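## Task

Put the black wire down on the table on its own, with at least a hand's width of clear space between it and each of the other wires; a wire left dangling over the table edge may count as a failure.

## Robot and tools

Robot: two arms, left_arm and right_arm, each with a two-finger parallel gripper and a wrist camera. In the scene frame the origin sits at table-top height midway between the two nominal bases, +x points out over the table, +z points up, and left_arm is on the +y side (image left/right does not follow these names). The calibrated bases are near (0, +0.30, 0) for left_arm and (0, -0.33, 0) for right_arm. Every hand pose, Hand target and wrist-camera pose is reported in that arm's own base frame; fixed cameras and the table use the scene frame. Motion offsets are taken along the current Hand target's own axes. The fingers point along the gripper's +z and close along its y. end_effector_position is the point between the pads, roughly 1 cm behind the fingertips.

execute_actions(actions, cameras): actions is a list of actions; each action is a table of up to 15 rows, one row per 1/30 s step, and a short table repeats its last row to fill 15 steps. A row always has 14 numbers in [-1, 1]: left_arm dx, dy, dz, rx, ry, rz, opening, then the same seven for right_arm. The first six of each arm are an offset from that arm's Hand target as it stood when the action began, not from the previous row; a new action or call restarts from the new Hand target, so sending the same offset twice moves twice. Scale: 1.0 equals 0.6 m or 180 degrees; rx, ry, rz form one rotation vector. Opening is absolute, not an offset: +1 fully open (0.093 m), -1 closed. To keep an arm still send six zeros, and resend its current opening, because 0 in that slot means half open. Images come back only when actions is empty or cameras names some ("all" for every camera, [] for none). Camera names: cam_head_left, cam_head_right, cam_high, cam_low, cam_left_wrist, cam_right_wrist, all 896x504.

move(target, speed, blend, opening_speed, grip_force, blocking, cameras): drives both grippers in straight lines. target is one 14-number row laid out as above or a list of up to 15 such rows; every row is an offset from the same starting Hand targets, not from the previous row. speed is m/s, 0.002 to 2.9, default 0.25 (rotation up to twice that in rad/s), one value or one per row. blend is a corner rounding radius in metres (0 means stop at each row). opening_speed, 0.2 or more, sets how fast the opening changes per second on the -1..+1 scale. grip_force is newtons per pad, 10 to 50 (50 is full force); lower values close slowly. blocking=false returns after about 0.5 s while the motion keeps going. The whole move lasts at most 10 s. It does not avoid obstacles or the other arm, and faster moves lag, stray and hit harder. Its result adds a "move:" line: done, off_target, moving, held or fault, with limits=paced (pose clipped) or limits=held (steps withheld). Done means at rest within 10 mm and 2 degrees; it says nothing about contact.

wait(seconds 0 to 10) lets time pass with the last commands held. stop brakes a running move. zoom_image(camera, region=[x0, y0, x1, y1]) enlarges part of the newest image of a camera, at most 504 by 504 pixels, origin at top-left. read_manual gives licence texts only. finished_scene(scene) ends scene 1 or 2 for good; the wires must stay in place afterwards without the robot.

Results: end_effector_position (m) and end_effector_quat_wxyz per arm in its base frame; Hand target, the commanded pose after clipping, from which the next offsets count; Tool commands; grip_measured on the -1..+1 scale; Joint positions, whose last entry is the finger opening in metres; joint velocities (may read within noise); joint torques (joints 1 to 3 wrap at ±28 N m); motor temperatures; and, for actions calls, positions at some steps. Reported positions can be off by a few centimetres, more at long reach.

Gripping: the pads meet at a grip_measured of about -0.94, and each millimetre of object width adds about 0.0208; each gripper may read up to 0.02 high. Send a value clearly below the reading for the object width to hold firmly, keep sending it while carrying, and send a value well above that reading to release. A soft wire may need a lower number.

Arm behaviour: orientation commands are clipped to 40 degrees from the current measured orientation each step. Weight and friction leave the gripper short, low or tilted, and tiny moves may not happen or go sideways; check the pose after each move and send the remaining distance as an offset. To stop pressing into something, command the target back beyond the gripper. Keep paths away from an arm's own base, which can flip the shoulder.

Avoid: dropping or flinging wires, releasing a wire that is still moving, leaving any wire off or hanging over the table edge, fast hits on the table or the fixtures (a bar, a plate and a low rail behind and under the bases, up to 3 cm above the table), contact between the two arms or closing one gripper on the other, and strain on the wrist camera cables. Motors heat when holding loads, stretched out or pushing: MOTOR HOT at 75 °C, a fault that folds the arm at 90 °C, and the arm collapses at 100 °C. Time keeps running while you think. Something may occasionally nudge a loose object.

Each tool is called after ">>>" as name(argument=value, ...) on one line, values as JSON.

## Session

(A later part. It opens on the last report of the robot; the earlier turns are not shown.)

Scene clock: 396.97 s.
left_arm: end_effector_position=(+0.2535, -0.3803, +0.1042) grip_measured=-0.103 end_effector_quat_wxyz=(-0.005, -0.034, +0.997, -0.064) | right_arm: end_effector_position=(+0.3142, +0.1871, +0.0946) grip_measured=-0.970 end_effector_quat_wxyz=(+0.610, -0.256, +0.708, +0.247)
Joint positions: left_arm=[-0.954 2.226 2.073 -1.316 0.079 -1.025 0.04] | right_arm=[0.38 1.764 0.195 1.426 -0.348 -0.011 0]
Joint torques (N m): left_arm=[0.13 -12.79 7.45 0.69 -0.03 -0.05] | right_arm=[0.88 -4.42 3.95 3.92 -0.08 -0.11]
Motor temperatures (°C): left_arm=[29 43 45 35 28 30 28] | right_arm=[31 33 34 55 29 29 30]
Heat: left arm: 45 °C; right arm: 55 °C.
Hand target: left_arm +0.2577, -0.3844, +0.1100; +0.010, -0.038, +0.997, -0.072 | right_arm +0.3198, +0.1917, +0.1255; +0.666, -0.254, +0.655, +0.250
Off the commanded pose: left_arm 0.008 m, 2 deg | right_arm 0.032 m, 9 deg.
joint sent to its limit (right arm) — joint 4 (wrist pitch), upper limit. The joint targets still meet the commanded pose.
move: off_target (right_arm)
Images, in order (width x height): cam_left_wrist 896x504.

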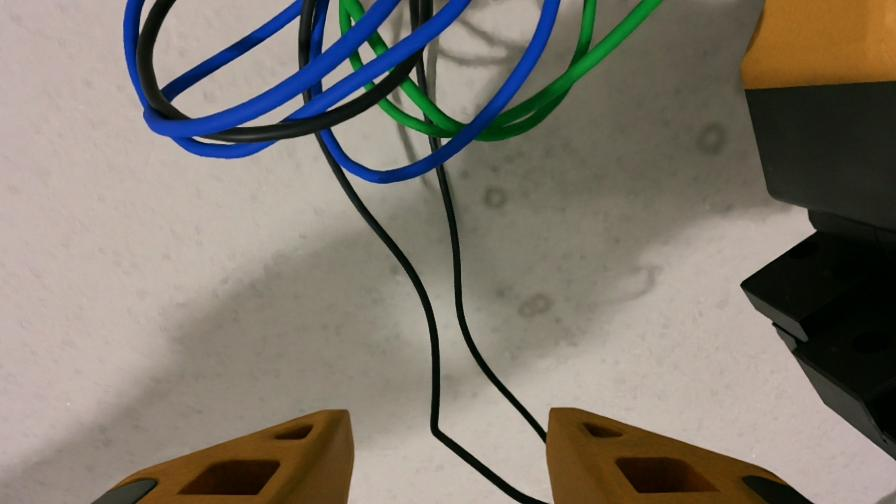

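>>> move(target=[[0.02,0.003,0.115,0,0,0,-0.1,0,0,0,0,0,0,-1],[0.02,0.003,0.115,0,0,0,-1,0,0,0,0,0,0,-1]], speed=0.2, cameras=["cam_left_wrist"])

Scene clock: 412.13 s.
left_arm: end_effector_position=(+0.2439, -0.3764, +0.0650) grip_measured=-0.103 end_effector_quat_wxyz=(-0.017, -0.034, +0.998, -0.046) | right_arm: end_effector_position=(+0.3143, +0.1870, +0.0945) grip_measured=-0.970 end_effector_quat_wxyz=(+0.610, -0.255, +0.708, +0.246)
Joint positions: left_arm=[-0.967 2.232 1.931 -1.211 0.077 -1.038 0.04] | right_arm=[0.38 1.764 0.195 1.426 -0.347 -0.011 0]
Joint torques (N m): left_arm=[0.65 -12.71 7.28 0.45 0.15 0.06] | right_arm=[0.88 -4.41 3.95 3.92 -0.1 -0.11]
Motor temperatures (°C): left_arm=[29 45 45 35 28 30 28] | right_arm=[31 33 34 57 29 29 30]
Heat: left arm: 45 °C; right arm: 57 °C.
Hand target: left_arm +0.2461, -0.3785, +0.0703; -0.012, -0.034, +0.998, -0.053 (not the last commanded pose) | right_arm +0.3199, +0.1916, +0.1255; +0.666, -0.254, +0.655, +0.250
Tool commands: left_gripper/opening=-0.1 right_gripper/opening=-1.0
Off the commanded pose: left_arm 0.029 m, 4 deg | right_arm 0.032 m, 9 deg.
joint sent to its limit (right arm) — joint 4 (wrist pitch), upper limit. The joint targets still meet the commanded pose.
move: held (left_arm; a check stopped the path), off_target (right_arm); path passed 0 of 2 targets; target 2's new opening was not sent; limits=held
pose unreachable (left arm): on one or more control steps of this call, first in action 0 (counted from 0), this arm could not follow its commanded pose, so it was not sent that pose on those steps. It may still have moved: this result reports where it is.
cause: moving toward the commanded pose would bring a part of the arm too close to another arm (this arm's wrist (the part past joint 4) and the right arm's wrist camera, along the way the arms are being sent, or toward where that arm still pushes).
Images, in order (width x height): cam_left_wrist 896x504.

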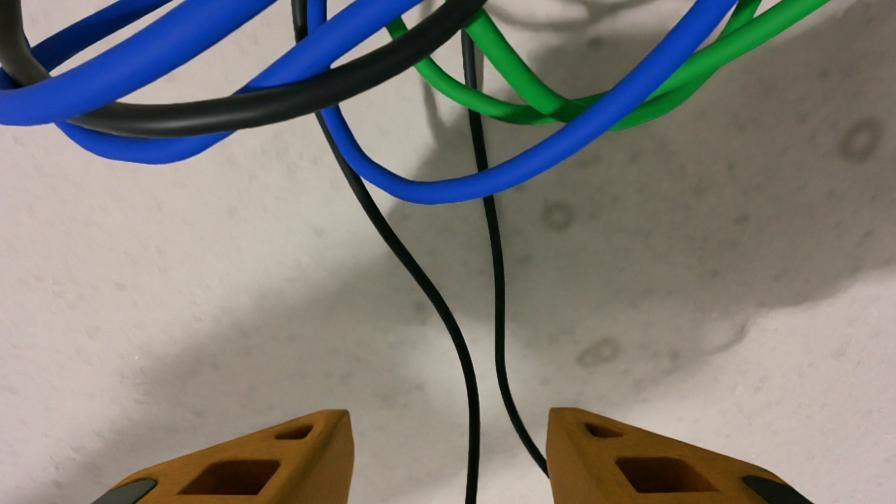

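>>> move(target=[[0.013,0.007,-0.01,0.14,0,0,-0.35,0,0,0,0,0,0,-1],[0.012,0,0.062,0.14,0,0,-0.35,0,0,0,0,0,0,-1]], speed=0.2, cameras=["cam_left_wrist"])

Scene clock: 454.40 s.
left_arm: end_effector_position=(+0.2375, -0.3764, +0.0389) grip_measured=-0.348 end_effector_quat_wxyz=(-0.008, -0.037, +0.965, -0.260) | right_arm: end_effector_position=(+0.3143, +0.1870, +0.0945) grip_measured=-0.970 end_effector_quat_wxyz=(+0.610, -0.255, +0.708, +0.246)
Joint positions: left_arm=[-0.889 1.947 1.268 -0.466 0.319 -1.035 0.029] | right_arm=[0.38 1.764 0.195 1.426 -0.347 -0.011 0]
Joint torques (N m): left_arm=[-0.24 -8.49 5.65 1.69 0.3 0] | right_arm=[0.87 -4.42 3.93 3.92 -0.1 -0.12]
Motor temperatures (°C): left_arm=[29 51 45 34 28 30 28] | right_arm=[31 33 34 63 29 29 30]
Heat: left arm: 51 °C; right arm: 63 °C.
Hand target: left_arm +0.2383, -0.3828, +0.0334; -0.004, -0.036, +0.962, -0.269 | right_arm +0.3198, +0.1917, +0.1255; +0.666, -0.254, +0.655, +0.250
Off the commanded pose: left_arm 0.009 m, 1 deg | right_arm 0.032 m, 9 deg.
joint sent to its limit (right arm) — joint 4 (wrist pitch), upper limit. The joint targets still meet the commanded pose.
move: off_target (right_arm)
Images, in order (width x height): cam_left_wrist 896x504.

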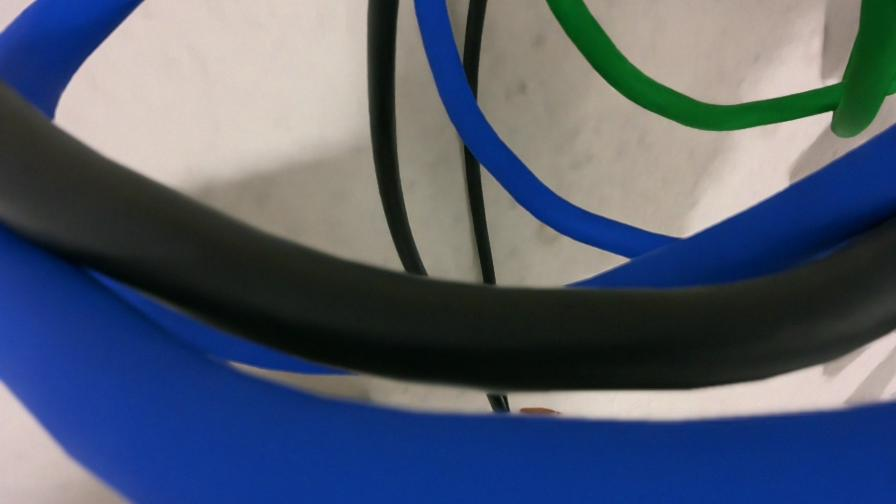

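>>> move(target=[0,0,0,0,0,0,-1,0,0,0,0,0,0,-1], opening_speed=1.5, cameras=["cam_left_wrist","cam_high"])

>>> zoom_image(camera="cam_high", region=[250, 170, 450, 340])

Scene clock: 463.17 s.
left_arm: end_effector_position=(+0.2401, -0.3804, +0.0379) grip_measured=-0.978 end_effector_quat_wxyz=(-0.002, -0.035, +0.963, -0.268) | right_arm: end_effector_position=(+0.3143, +0.1870, +0.0945) grip_measured=-0.970 end_effector_quat_wxyz=(+0.610, -0.255, +0.708, +0.246)
Joint positions: left_arm=[-0.89 1.953 1.263 -0.434 0.319 -1.036 0] | right_arm=[0.38 1.764 0.195 1.426 -0.347 -0.011 0]
Joint torques (N m): left_arm=[-0.06 -9.09 6.05 1.37 0.31 -0.02] | right_arm=[0.88 -4.44 3.96 3.92 -0.09 -0.12]
Motor temperatures (°C): left_arm=[29 51 44 36 28 30 28] | right_arm=[31 33 34 64 29 29 31]
Heat: left arm: 51 °C; right arm: 64 °C.
Hand target: left_arm +0.2383, -0.3829, +0.0334; -0.004, -0.036, +0.962, -0.269 | right_arm +0.3198, +0.1917, +0.1255; +0.666, -0.254, +0.655, +0.250
Off the commanded pose: left_arm 0.005 m, 0 deg | right_arm 0.032 m, 9 deg.
joint sent to its limit (right arm) — joint 4 (wrist pitch), upper limit. The joint targets still meet the commanded pose.
move: off_target (right_arm)
Images, in order (width x height): cam_high 896x504, cam_left_wrist 896x504.

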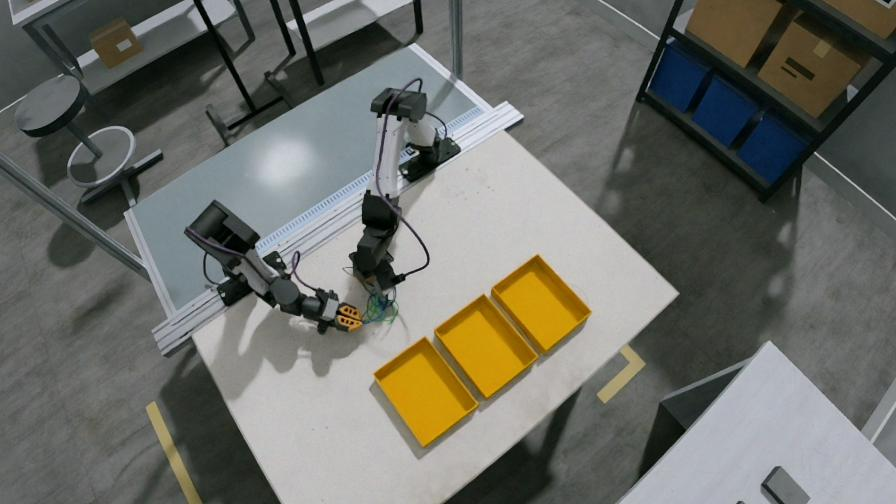

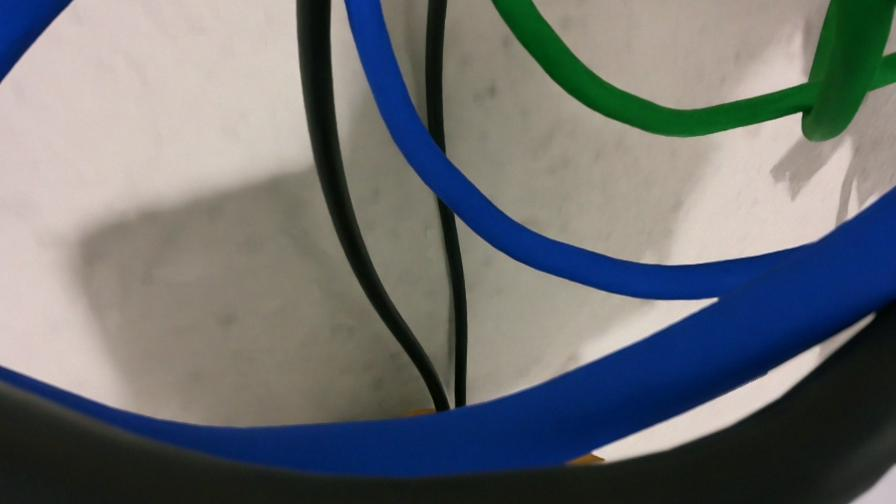

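Scaled by 2.520 from the camera's 896x504 image, which has a finer 1280x720 frame.

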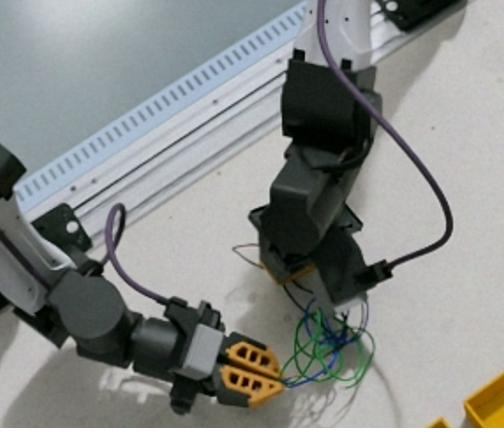

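>>> move(target=[[0.06,0.02,0.0,0,0,0,-1,-0.05,-0.05,0.02,0,0,0,-1],[0.073,0.105,-0.158,0,0,0,-1,-0.133,-0.163,0.032,0,0,0,-1]], speed=0.2, blend=0.02, cameras=["cam_left_wrist","cam_right_wrist","cam_high"])

>>> zoom_image(camera="cam_high", region=[220, 150, 520, 400])

Scene clock: 477.30 s.
left_arm: end_effector_position=(+0.2376, -0.3227, +0.1227) grip_measured=-0.978 end_effector_quat_wxyz=(+0.094, -0.028, +0.932, -0.349) | right_arm: end_effector_position=(+0.3499, +0.1738, +0.1724) grip_measured=-0.970 end_effector_quat_wxyz=(+0.589, -0.322, +0.655, +0.345)
Joint positions: left_arm=[-0.807 1.525 0.992 -0.354 0.311 -0.978 0] | right_arm=[0.13 1.555 0.484 0.969 -0.855 -0.004 0]
Joint torques (N m): left_arm=[0.13 -8.27 3.23 -0.87 0.78 0.11] | right_arm=[-5.37 -9.91 7.99 2.63 1.97 0]
Motor temperatures (°C): left_arm=[29 50 43 35 28 30 29] | right_arm=[31 34 34 65 29 29 31]
Heat: left arm: 50 °C; right arm: 65 °C.
Hand target: left_arm +0.1889, -0.2831, +0.0831; -0.004, -0.036, +0.962, -0.269 | right_arm +0.3980, +0.1316, +0.2066; +0.666, -0.254, +0.655, +0.250
Off the commanded pose: left_arm 0.074 m, 15 deg | right_arm 0.073 m, 16 deg.
move: off_target (left_arm, right_arm)
Images, in order (width x height): cam_high 896x504, cam_left_wrist 896x504, cam_right_wrist 896x504.

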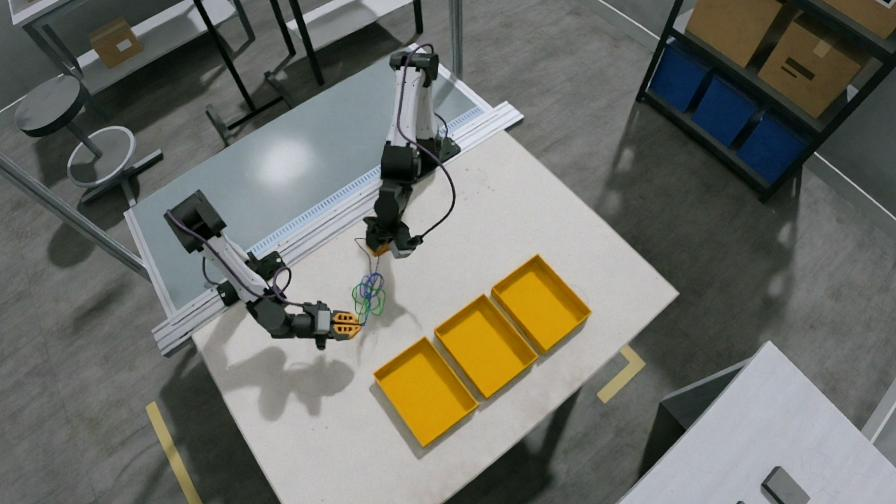

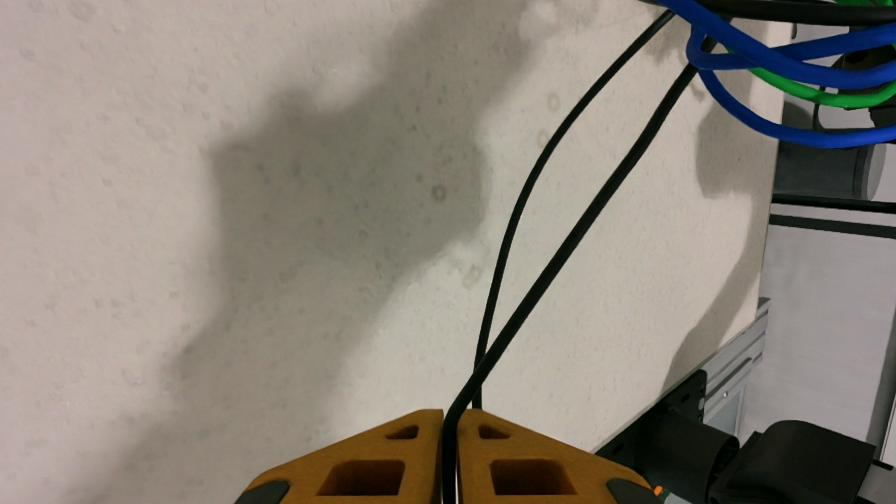

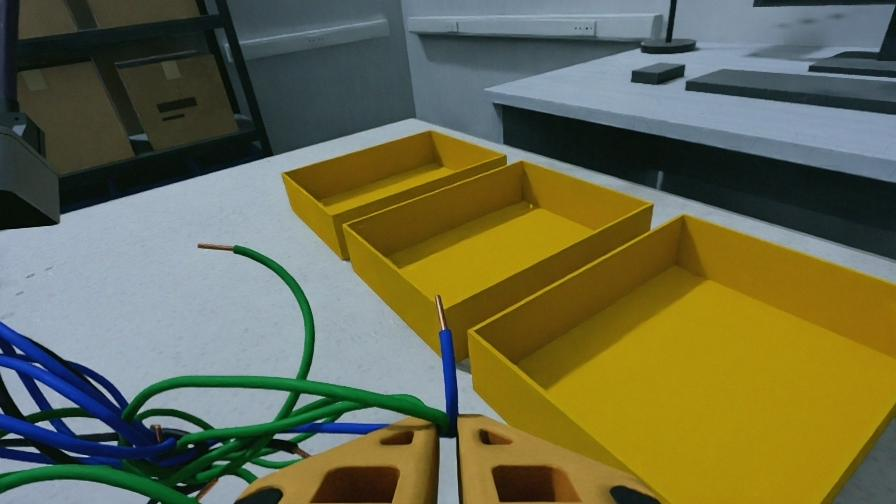

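Scaled by 1.680 from the camera's 896x504 image, which has a finer 1280x720 frame.

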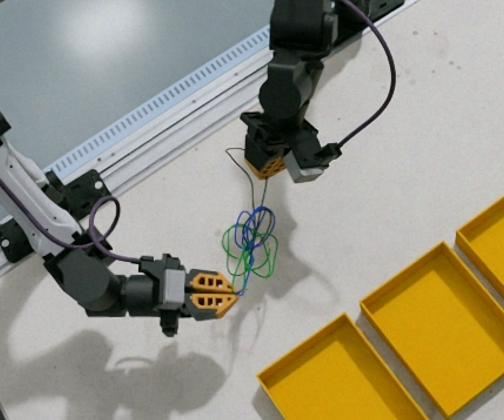

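>>> move(target=[[-0.03,-0.04,0.05,0,0,0,-1,0.05,0.1,0,0,0,0,-1],[0.0,0,0,0,0,0,-1,0,-0.02,0,0,0,0,-1],[-0.05,-0.04,0.05,0,0,0,-1,-0.03,0.1,0.03,0,0,0.2,-1],[0.05,0,-0.05,0,0,0,-1,0,-0.05,0.03,0,0,0.2,-1],[-0.05,-0.03,0.03,0,0,0,-1,0.05,0.1,0,0,0,-0.2,-1],[-0.05,0.05,-0.05,0,0,0,-1,-0.05,-0.05,0,0,0,-0.2,-1],[0,-0.05,0.05,0,0,0,-1,0,0.1,0,0,0,0,-1],[0.03,0.05,-0.08,0,0,0,-1,0,-0.08,0,0,0,0,-1],[0,-0.03,0.03,0,0,0,-1,0,0.05,0,0,0,0,-1],[0,0.05,-0.08,0,0,0,-1,0,-0.1,0.03,0,0,0,-1],[0,0,0,0,0,0,-1,0,0,0,0,0,0,-1]], speed=0.35, blend=0.01, cameras=["cam_left_wrist","cam_high"])

>>> zoom_image(camera="cam_high", region=[220, 150, 520, 400])

Scene clock: 498.43 s.
left_arm: end_effector_position=(+0.2301, -0.3155, +0.1273) grip_measured=-0.978 end_effector_quat_wxyz=(+0.091, -0.014, +0.931, -0.354) | right_arm: end_effector_position=(+0.3561, +0.1661, +0.1813) grip_measured=-0.971 end_effector_quat_wxyz=(+0.590, -0.324, +0.651, +0.350)
Joint positions: left_arm=[-0.798 1.483 0.968 -0.373 0.336 -0.949 0] | right_arm=[0.094 1.551 0.52 0.936 -0.9 -0.001 0]
Joint torques (N m): left_arm=[-0.55 -5.19 4.77 -0.74 0.47 -0.12] | right_arm=[-3.12 -9.52 6.15 2.78 2.32 -0.05]
Motor temperatures (°C): left_arm=[29 47 42 35 28 30 29] | right_arm=[32 37 37 62 32 29 31]
Heat: left arm: 47 °C; right arm: 62 °C.
Hand target: left_arm +0.1890, -0.2830, +0.0831; -0.004, -0.036, +0.962, -0.269 | right_arm +0.3981, +0.1316, +0.2067; +0.666, -0.254, +0.655, +0.250
Off the commanded pose: left_arm 0.069 m, 15 deg | right_arm 0.060 m, 16 deg.
move: off_target (left_arm, right_arm)
Images, in order (width x height): cam_high 896x504, cam_left_wrist 896x504.

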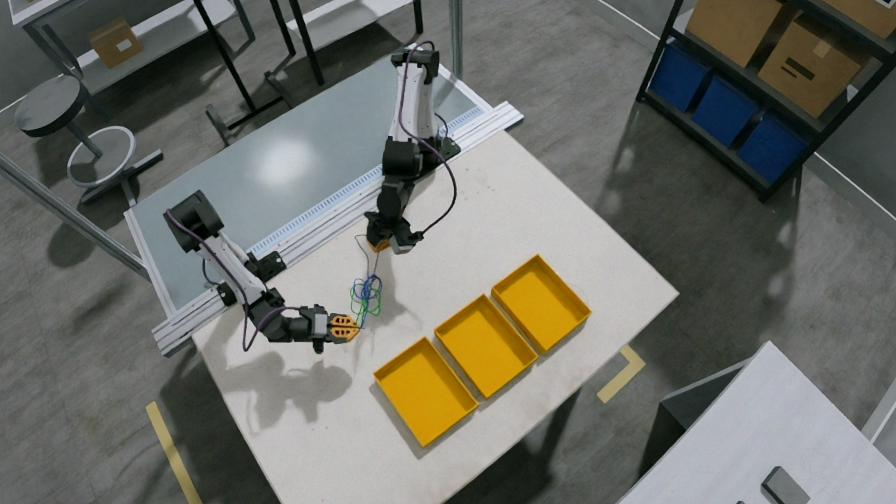

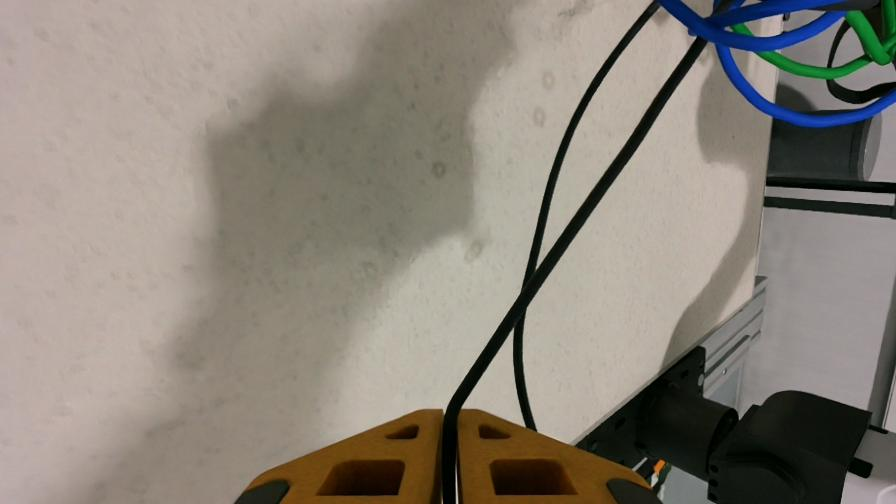

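Scaled by 1.680 from the camera's 896x504 image, which has a finer 1280x720 frame.

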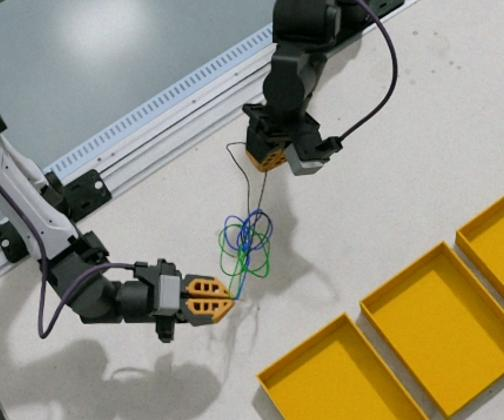

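>>> execute_actions(actions=[])

Scene clock: 521.47 s.
left_arm: end_effector_position=(+0.2302, -0.3155, +0.1273) grip_measured=-0.978 end_effector_quat_wxyz=(+0.091, -0.014, +0.931, -0.354) | right_arm: end_effector_position=(+0.3561, +0.1661, +0.1813) grip_measured=-0.971 end_effector_quat_wxyz=(+0.590, -0.324, +0.651, +0.349)
Joint positions: left_arm=[-0.798 1.483 0.968 -0.373 0.336 -0.949 0] | right_arm=[0.094 1.551 0.52 0.936 -0.9 -0.001 0]
Joint velocities: within noise
Joint torques (N m): left_arm=[-0.59 -5.19 4.72 -0.75 0.47 -0.11] | right_arm=[-3.12 -9.51 6.17 2.79 2.32 -0.04]
Motor temperatures (°C): left_arm=[29 45 42 34 28 30 29] | right_arm=[32 38 37 59 35 29 31]
Heat: left arm: 45 °C; right arm: 59 °C.
Hand target: left_arm +0.1890, -0.2830, +0.0831; -0.004, -0.036, +0.962, -0.269 | right_arm +0.3981, +0.1316, +0.2067; +0.666, -0.254, +0.655, +0.250
Tool commands: left_gripper/opening=-1.0 right_gripper/opening=-1.0
Off the commanded pose: left_arm 0.069 m, 15 deg | right_arm 0.060 m, 16 deg.

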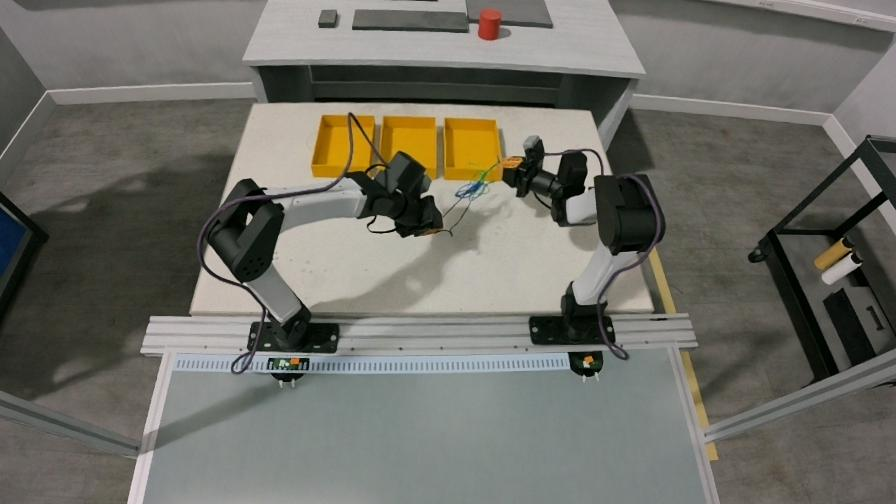

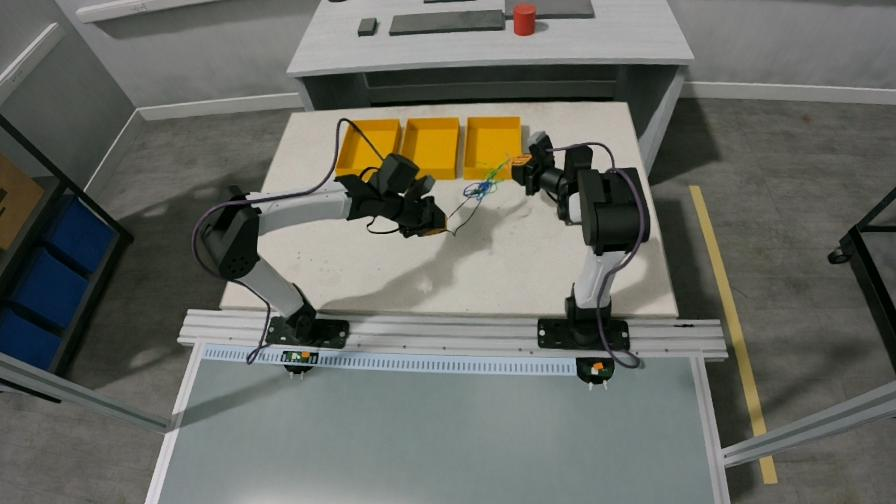

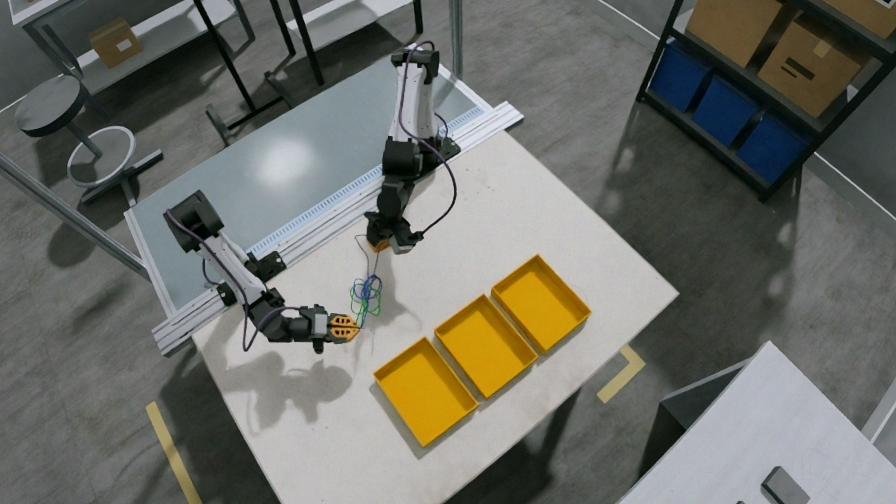

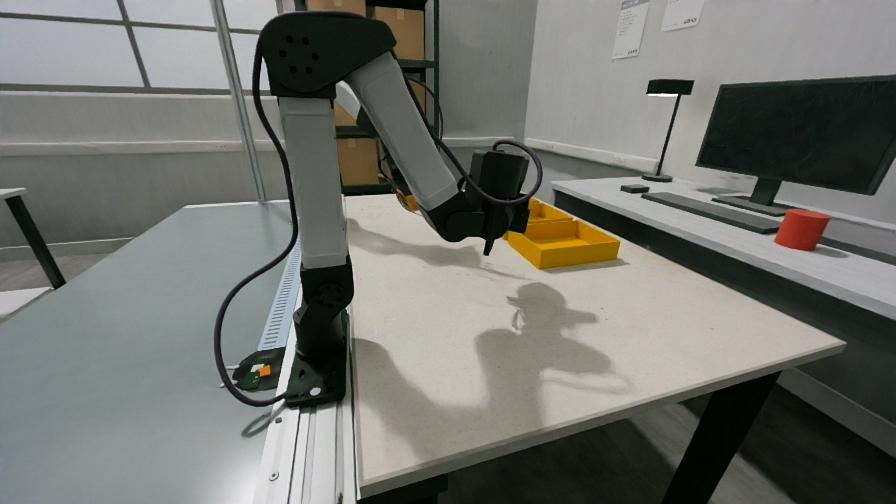

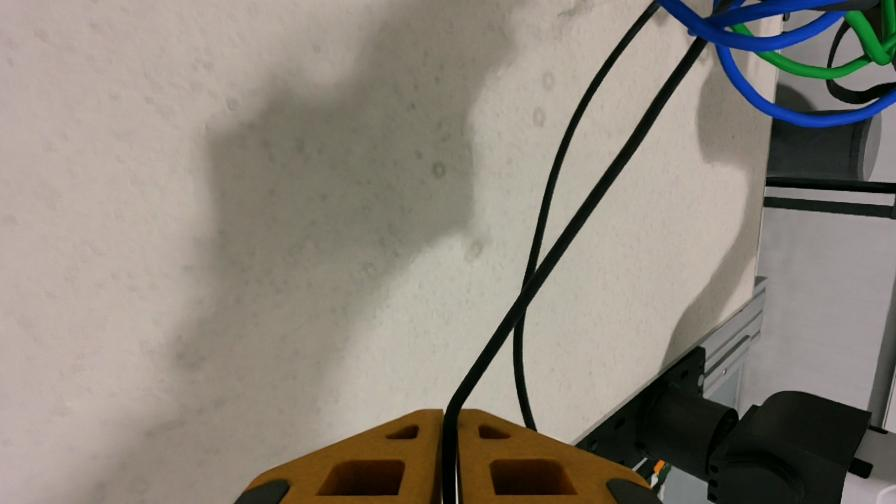

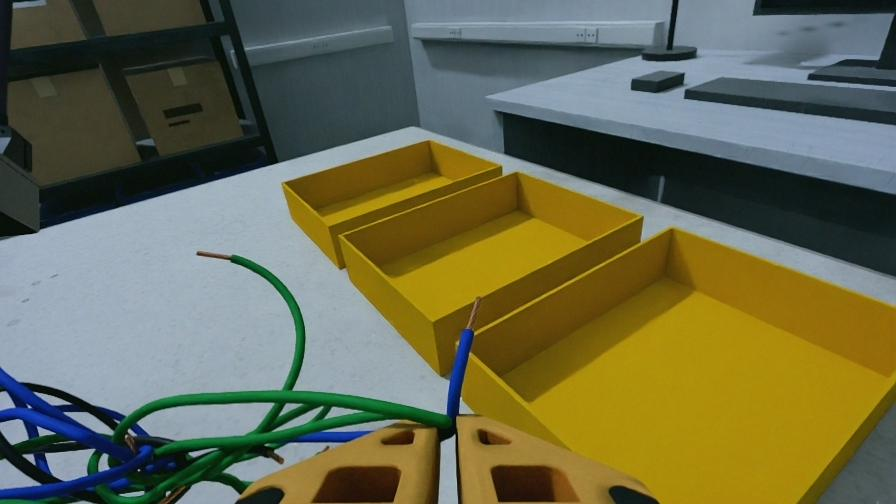

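>>> move(target=[[-0.2,-0.18,0.107,0,0,0,-1,0,0.05,0,0,0,0,-1],[-0.07,-0.064,0.038,0,0,0.2,-1,0,0.05,0,0,0,0,-1],[-0.2,-0.215,0.05,0,0,0.2,-1,0,0.05,0,0,0,0.2,-1],[-0.047,-0.043,0.025,0,0,-0.2,-1,0,0.03,0,0,0,0,-1],[-0.26,-0.18,0.107,0,0,-0.2,-1,0,0.05,0,0,0,-0.2,-1],[-0.03,-0.03,0.015,0,0,0.2,-1,0,0.03,0,0,0,0,-1],[-0.2,-0.215,0.05,0,0,0,-1,0,0.05,0,0,0,0.2,-1],[0,0,0,0,0,-0.2,-1,0,0.03,0,0,0,-0.2,-1],[-0.16,-0.18,0.107,0,0,0.2,-1,0,0.05,0,0,0,0,-1],[-0.02,-0.02,-0.02,0,0,0,-1,0,0.03,0,0,0,0.0,-1]], speed=0.4, blend=0.01, cameras=["cam_high","cam_left_wrist","cam_right_wrist"])

>>> zoom_image(camera="cam_high", region=[280, 180, 480, 380])

Scene clock: 561.10 s.
left_arm: end_effector_position=(+0.2521, -0.3437, +0.0927) grip_measured=-0.978 end_effector_quat_wxyz=(+0.020, -0.061, +0.952, -0.298) | right_arm: end_effector_position=(+0.3696, +0.1616, +0.1820) grip_measured=-0.971 end_effector_quat_wxyz=(+0.663, -0.383, +0.619, +0.175)
Joint positions: left_arm=[-0.804 1.757 1.206 -0.511 0.345 -1.023 0] | right_arm=[0.155 1.518 0.485 0.959 -0.656 -0.342 0]
Joint torques (N m): left_arm=[-0.65 -7.15 8.16 0.37 0.41 0.18] | right_arm=[-0.8 -8.2 6.22 2.82 0.66 -0.03]
Motor temperatures (°C): left_arm=[29 44 42 34 28 30 29] | right_arm=[32 38 38 59 35 29 31]
Heat: left arm: 44 °C; right arm: 59 °C.
Hand target: left_arm +0.2374, -0.3383, +0.0824; -0.010, -0.057, +0.961, -0.269 (not the last commanded pose) | right_arm +0.3824, +0.1491, +0.2063; +0.698, -0.360, +0.604, +0.135 (not the last commanded pose)
Off the commanded pose: left_arm 0.077 m, 5 deg | right_arm 0.034 m, 18 deg.
move: off_target (left_arm, right_arm; path cut at 10 s); path passed 8 of 10 targets
Images, in order (width x height): cam_high 896x504, cam_left_wrist 896x504, cam_right_wrist 896x504.

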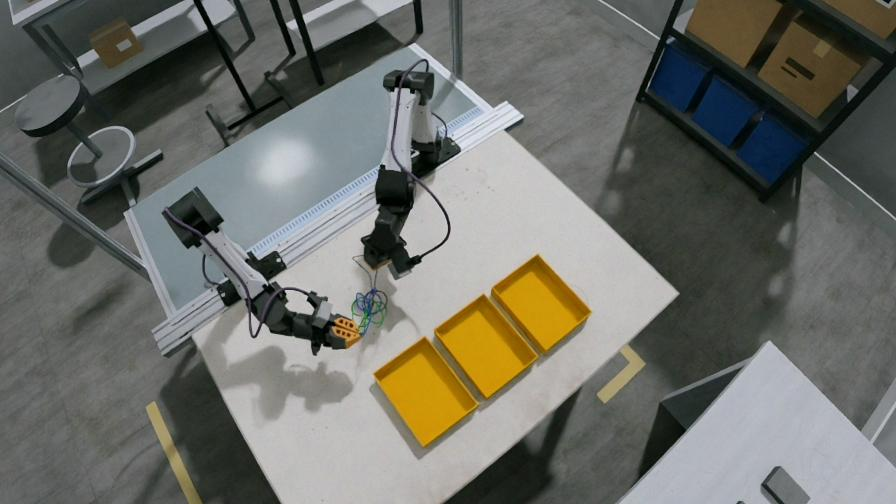

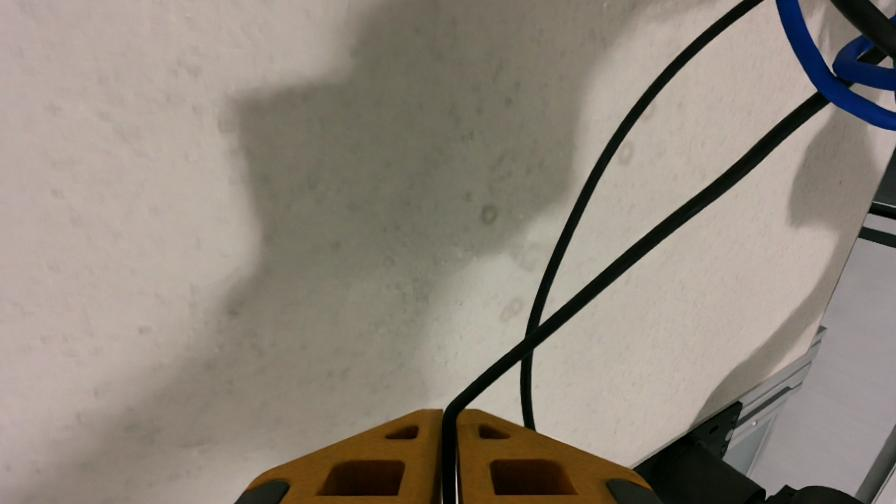

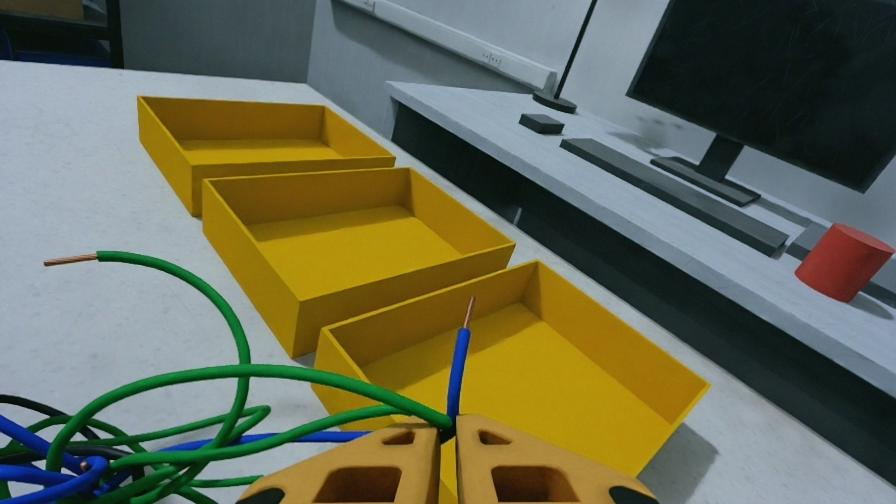

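Scaled by 2.520 from the camera's 896x504 image, which has a finer 1280x720 frame.

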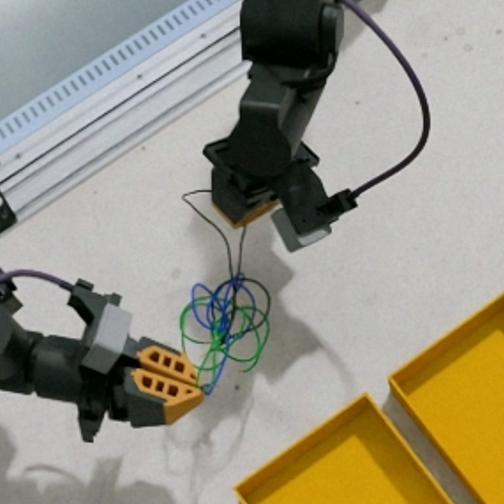

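>>> move(target=[[0.09,0.083,-0.05,0,0,0.1,-1,0,0.0,0,0,0,0,-1],[-0.03,-0.07,-0.02,0,0,0.2,-1,0,0.05,0,0,0,0.1,-1],[0.1,0.08,-0.1,0,0,-0.2,-1,0,0.0,0,0,0,0,-1],[-0.08,-0.02,0.03,0,0,-0.2,-1,0,0.05,0,0,0,-0.15,-1],[0.12,0.11,-0.07,0,0,0.2,-1,0,0.0,0,0,0,0,-1],[-0.02,-0.07,-0.02,0,0,0,-1,0,0.05,0,0,0,0.1,-1],[0.13,0.12,-0.07,0,0,-0.1,-1,0,0.0,0,0,0,0,-1]], speed=0.4, blend=0.02, cameras=["cam_high","cam_left_wrist","cam_right_wrist"])

>>> zoom_image(camera="cam_high", region=[280, 180, 480, 380])

Scene clock: 584.43 s.
left_arm: end_effector_position=(+0.2010, -0.3001, +0.1240) grip_measured=-0.978 end_effector_quat_wxyz=(+0.027, -0.189, +0.914, -0.359) | right_arm: end_effector_position=(+0.3323, +0.1912, +0.1738) grip_measured=-0.971 end_effector_quat_wxyz=(+0.631, -0.427, +0.597, +0.252)
Joint positions: left_arm=[-0.845 1.363 0.86 -0.383 0.295 -1.358 0] | right_arm=[0.203 1.489 0.445 0.934 -0.796 -0.32 0]
Joint torques (N m): left_arm=[-1.51 -6.8 3.23 -0.73 0.61 -0.18] | right_arm=[-5.46 -9.1 7.39 2.78 2.12 -0.26]
Motor temperatures (°C): left_arm=[29 45 43 33 28 30 29] | right_arm=[32 38 38 59 33 29 31]
Heat: left arm: 45 °C; right arm: 59 °C.
Hand target: left_arm +0.1511, -0.2636, +0.0850; -0.052, -0.207, +0.941, -0.264 | right_arm +0.3823, +0.1491, +0.2064; +0.698, -0.360, +0.603, +0.135
Off the commanded pose: left_arm 0.073 m, 15 deg | right_arm 0.073 m, 17 deg.
move: off_target (left_arm, right_arm)
Images, in order (width x height): cam_high 896x504, cam_left_wrist 896x504, cam_right_wrist 896x504.

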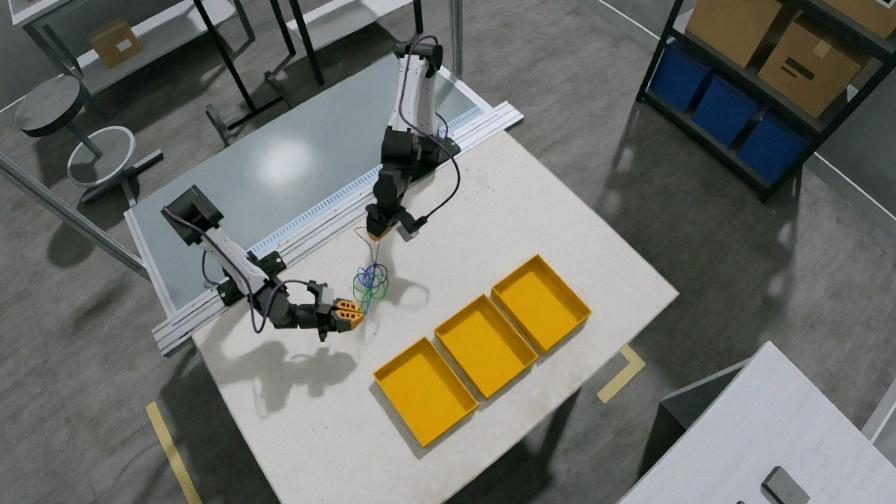

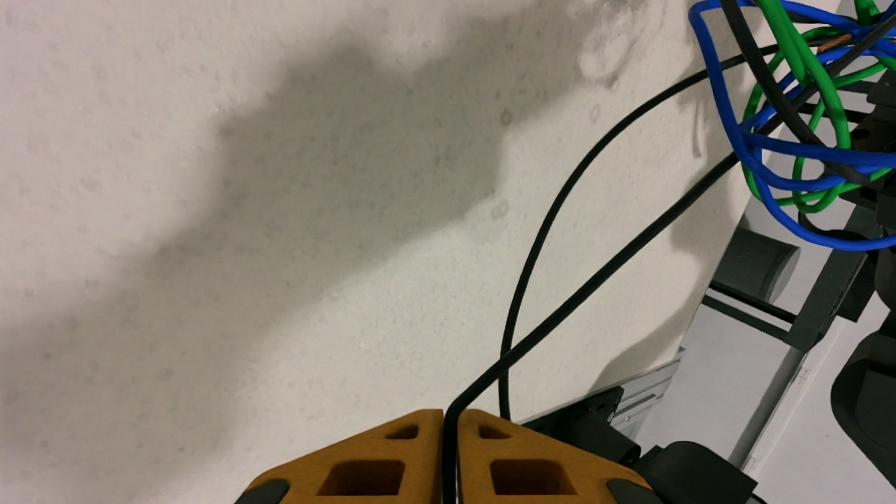

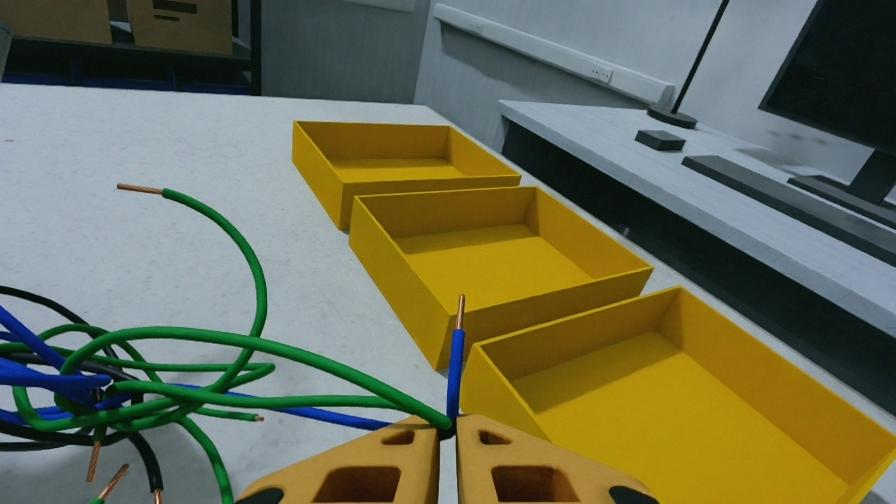

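Scaled by 2.520 from the camera's 896x504 image, which has a finer 1280x720 frame.

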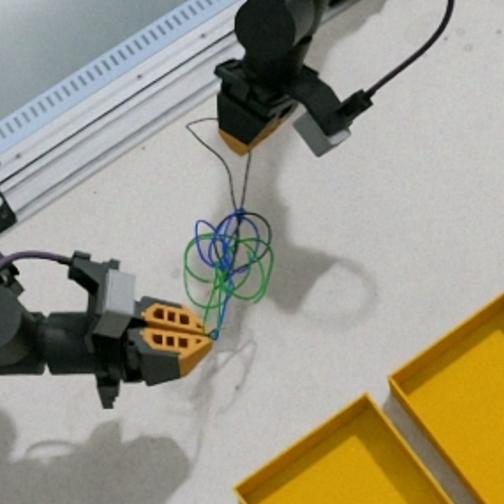

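>>> zoom_image(camera="cam_right_wrist", region=[0, 260, 300, 504])

>>> zoom_image(camera="cam_left_wrist", region=[636, 0, 896, 260])

>>> zoom_image(camera="cam_high", region=[340, 250, 400, 320])

Scaled by 1.680 from the camera's 896x504 image, which has a finer 1280x720 frame.

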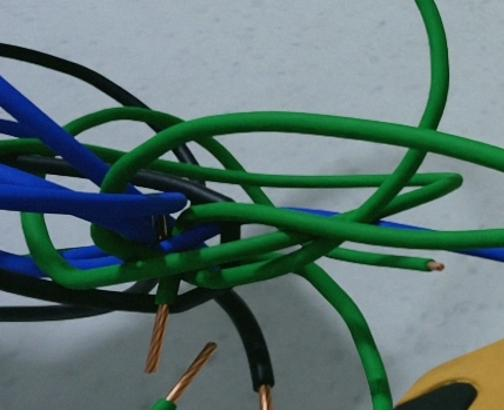

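Scaled by 1.938 from the camera's 896x504 image, which has a finer 1280x720 frame.

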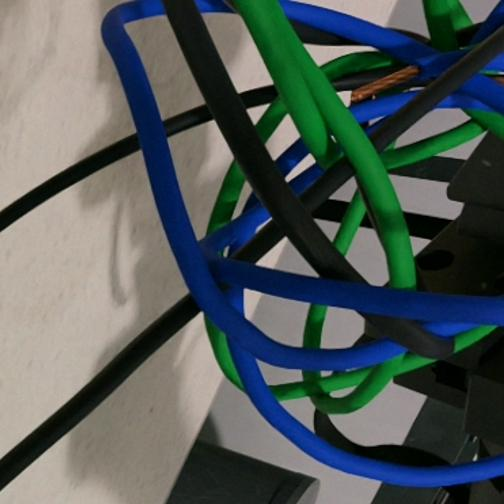

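Scaled by 7.200 from the camera's 896x504 image, which has a finer 1280x720 frame.

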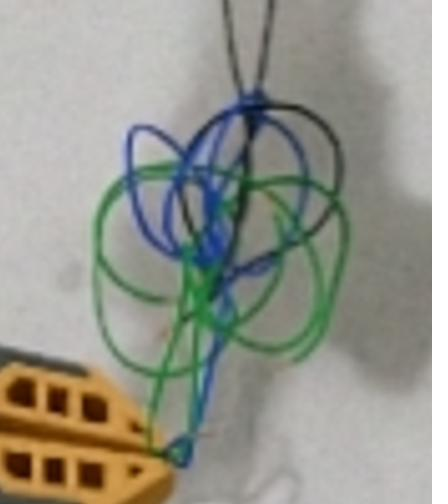

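>>> move(target=[[-0.14,-0.13,0.07,0,0,0.2,-1,0,0.0,0,0,0,0.1,-1],[-0.08,-0.1,-0.03,0,0,0.3,-1,0,0.0,0,0,0,0.15,-1],[-0.02,-0.02,-0.05,0,0,0.1,-1,0,0.0,0,0,0,-0.1,-1],[-0.14,-0.13,0.07,0,0,0.2,-1,0.05,0.0,0,0,0,0,-1],[-0.08,-0.04,0.1,0,0,0.1,-1,-0.04,0.0,0,0,0,0,-1],[-0.02,-0.02,-0.05,0,0,0.3,-1,0,0.0,0,0,0,0.2,-1],[-0.18,-0.13,0.05,0,0,0.2,-1,0.0,0.0,0,0,0,0,-1],[-0.02,-0.02,-0.0,0,0,0.1,-1,0,-0.02,0,0,0,-0.1,-1],[-0.1,-0.17,0.05,0,0,0.2,-1,0.0,0.03,0,0,0,0,-1],[0.02,0.02,-0.01,0,0,0.2,-1,0,-0.02,0,0,0,0.1,-1]], speed=0.6, blend=0.03, cameras=["cam_high","cam_left_wrist","cam_right_wrist"])

>>> zoom_image(camera="cam_high", region=[340, 220, 420, 320])

Scene clock: 607.83 s.
left_arm: end_effector_position=(+0.1945, -0.2966, +0.1336) grip_measured=-0.978 end_effector_quat_wxyz=(+0.152, +0.092, +0.922, -0.343) | right_arm: end_effector_position=(+0.3304, +0.1891, +0.1829) grip_measured=-0.971 end_effector_quat_wxyz=(+0.582, -0.352, +0.637, +0.362)
Joint positions: left_arm=[-0.865 1.297 0.824 -0.367 0.266 -0.769 0] | right_arm=[0.169 1.487 0.472 0.919 -0.889 -0.024 0]
Joint torques (N m): left_arm=[-2.15 -6.52 2.85 -0.98 0.78 -0.07] | right_arm=[-6.45 -8.94 7.05 2.69 2.61 -0.03]
Motor temperatures (°C): left_arm=[29 44 42 33 28 30 29] | right_arm=[33 39 39 60 36 29 31]
Heat: left arm: 44 °C; right arm: 60 °C.
Hand target: left_arm +0.1351, -0.2555, +0.0868; +0.032, +0.093, +0.959, -0.267 | right_arm +0.3898, +0.1407, +0.2105; +0.669, -0.261, +0.652, +0.243
Off the commanded pose: left_arm 0.086 m, 17 deg | right_arm 0.081 m, 20 deg.
move: off_target (left_arm, right_arm)
Images, in order (width x height): cam_high 896x504, cam_left_wrist 896x504, cam_right_wrist 896x504.

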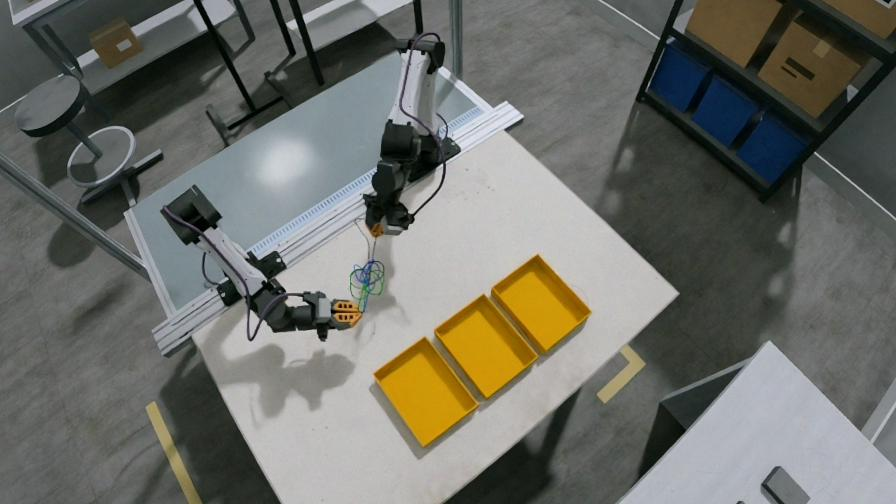

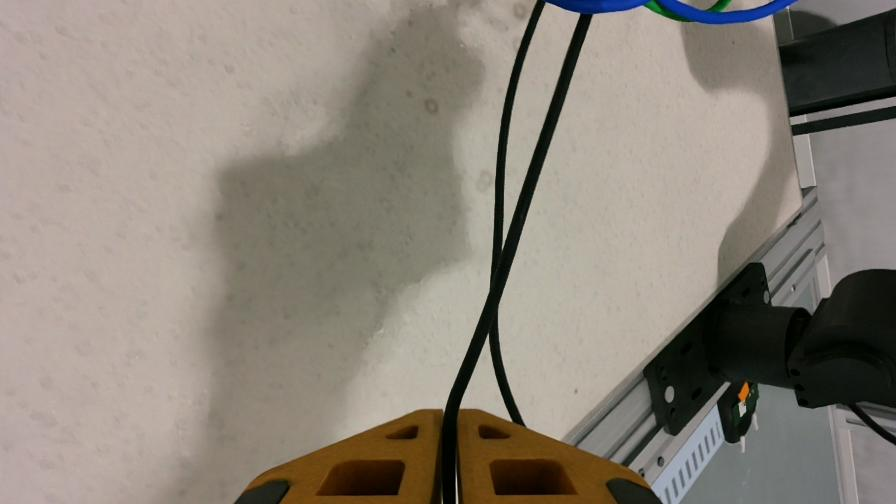

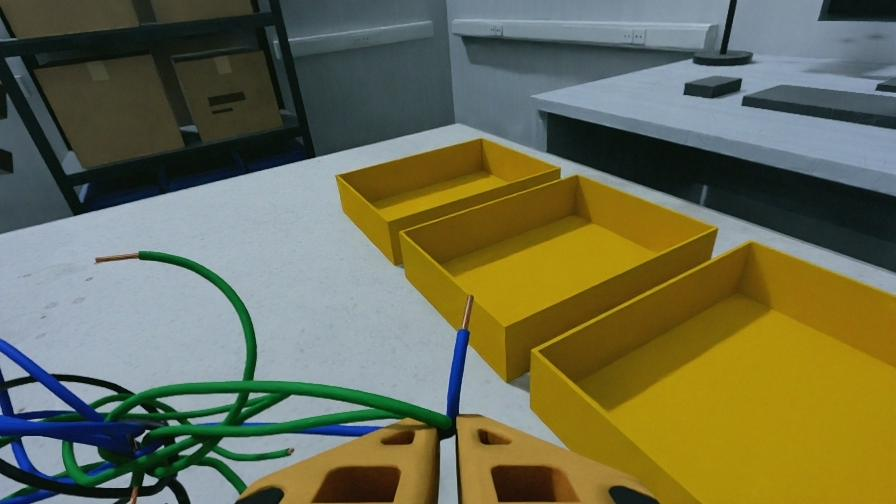

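Scaled by 5.040 from the camera's 896x504 image, which has a finer 1280x720 frame.

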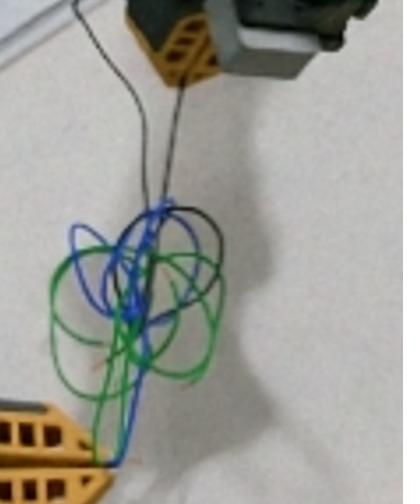

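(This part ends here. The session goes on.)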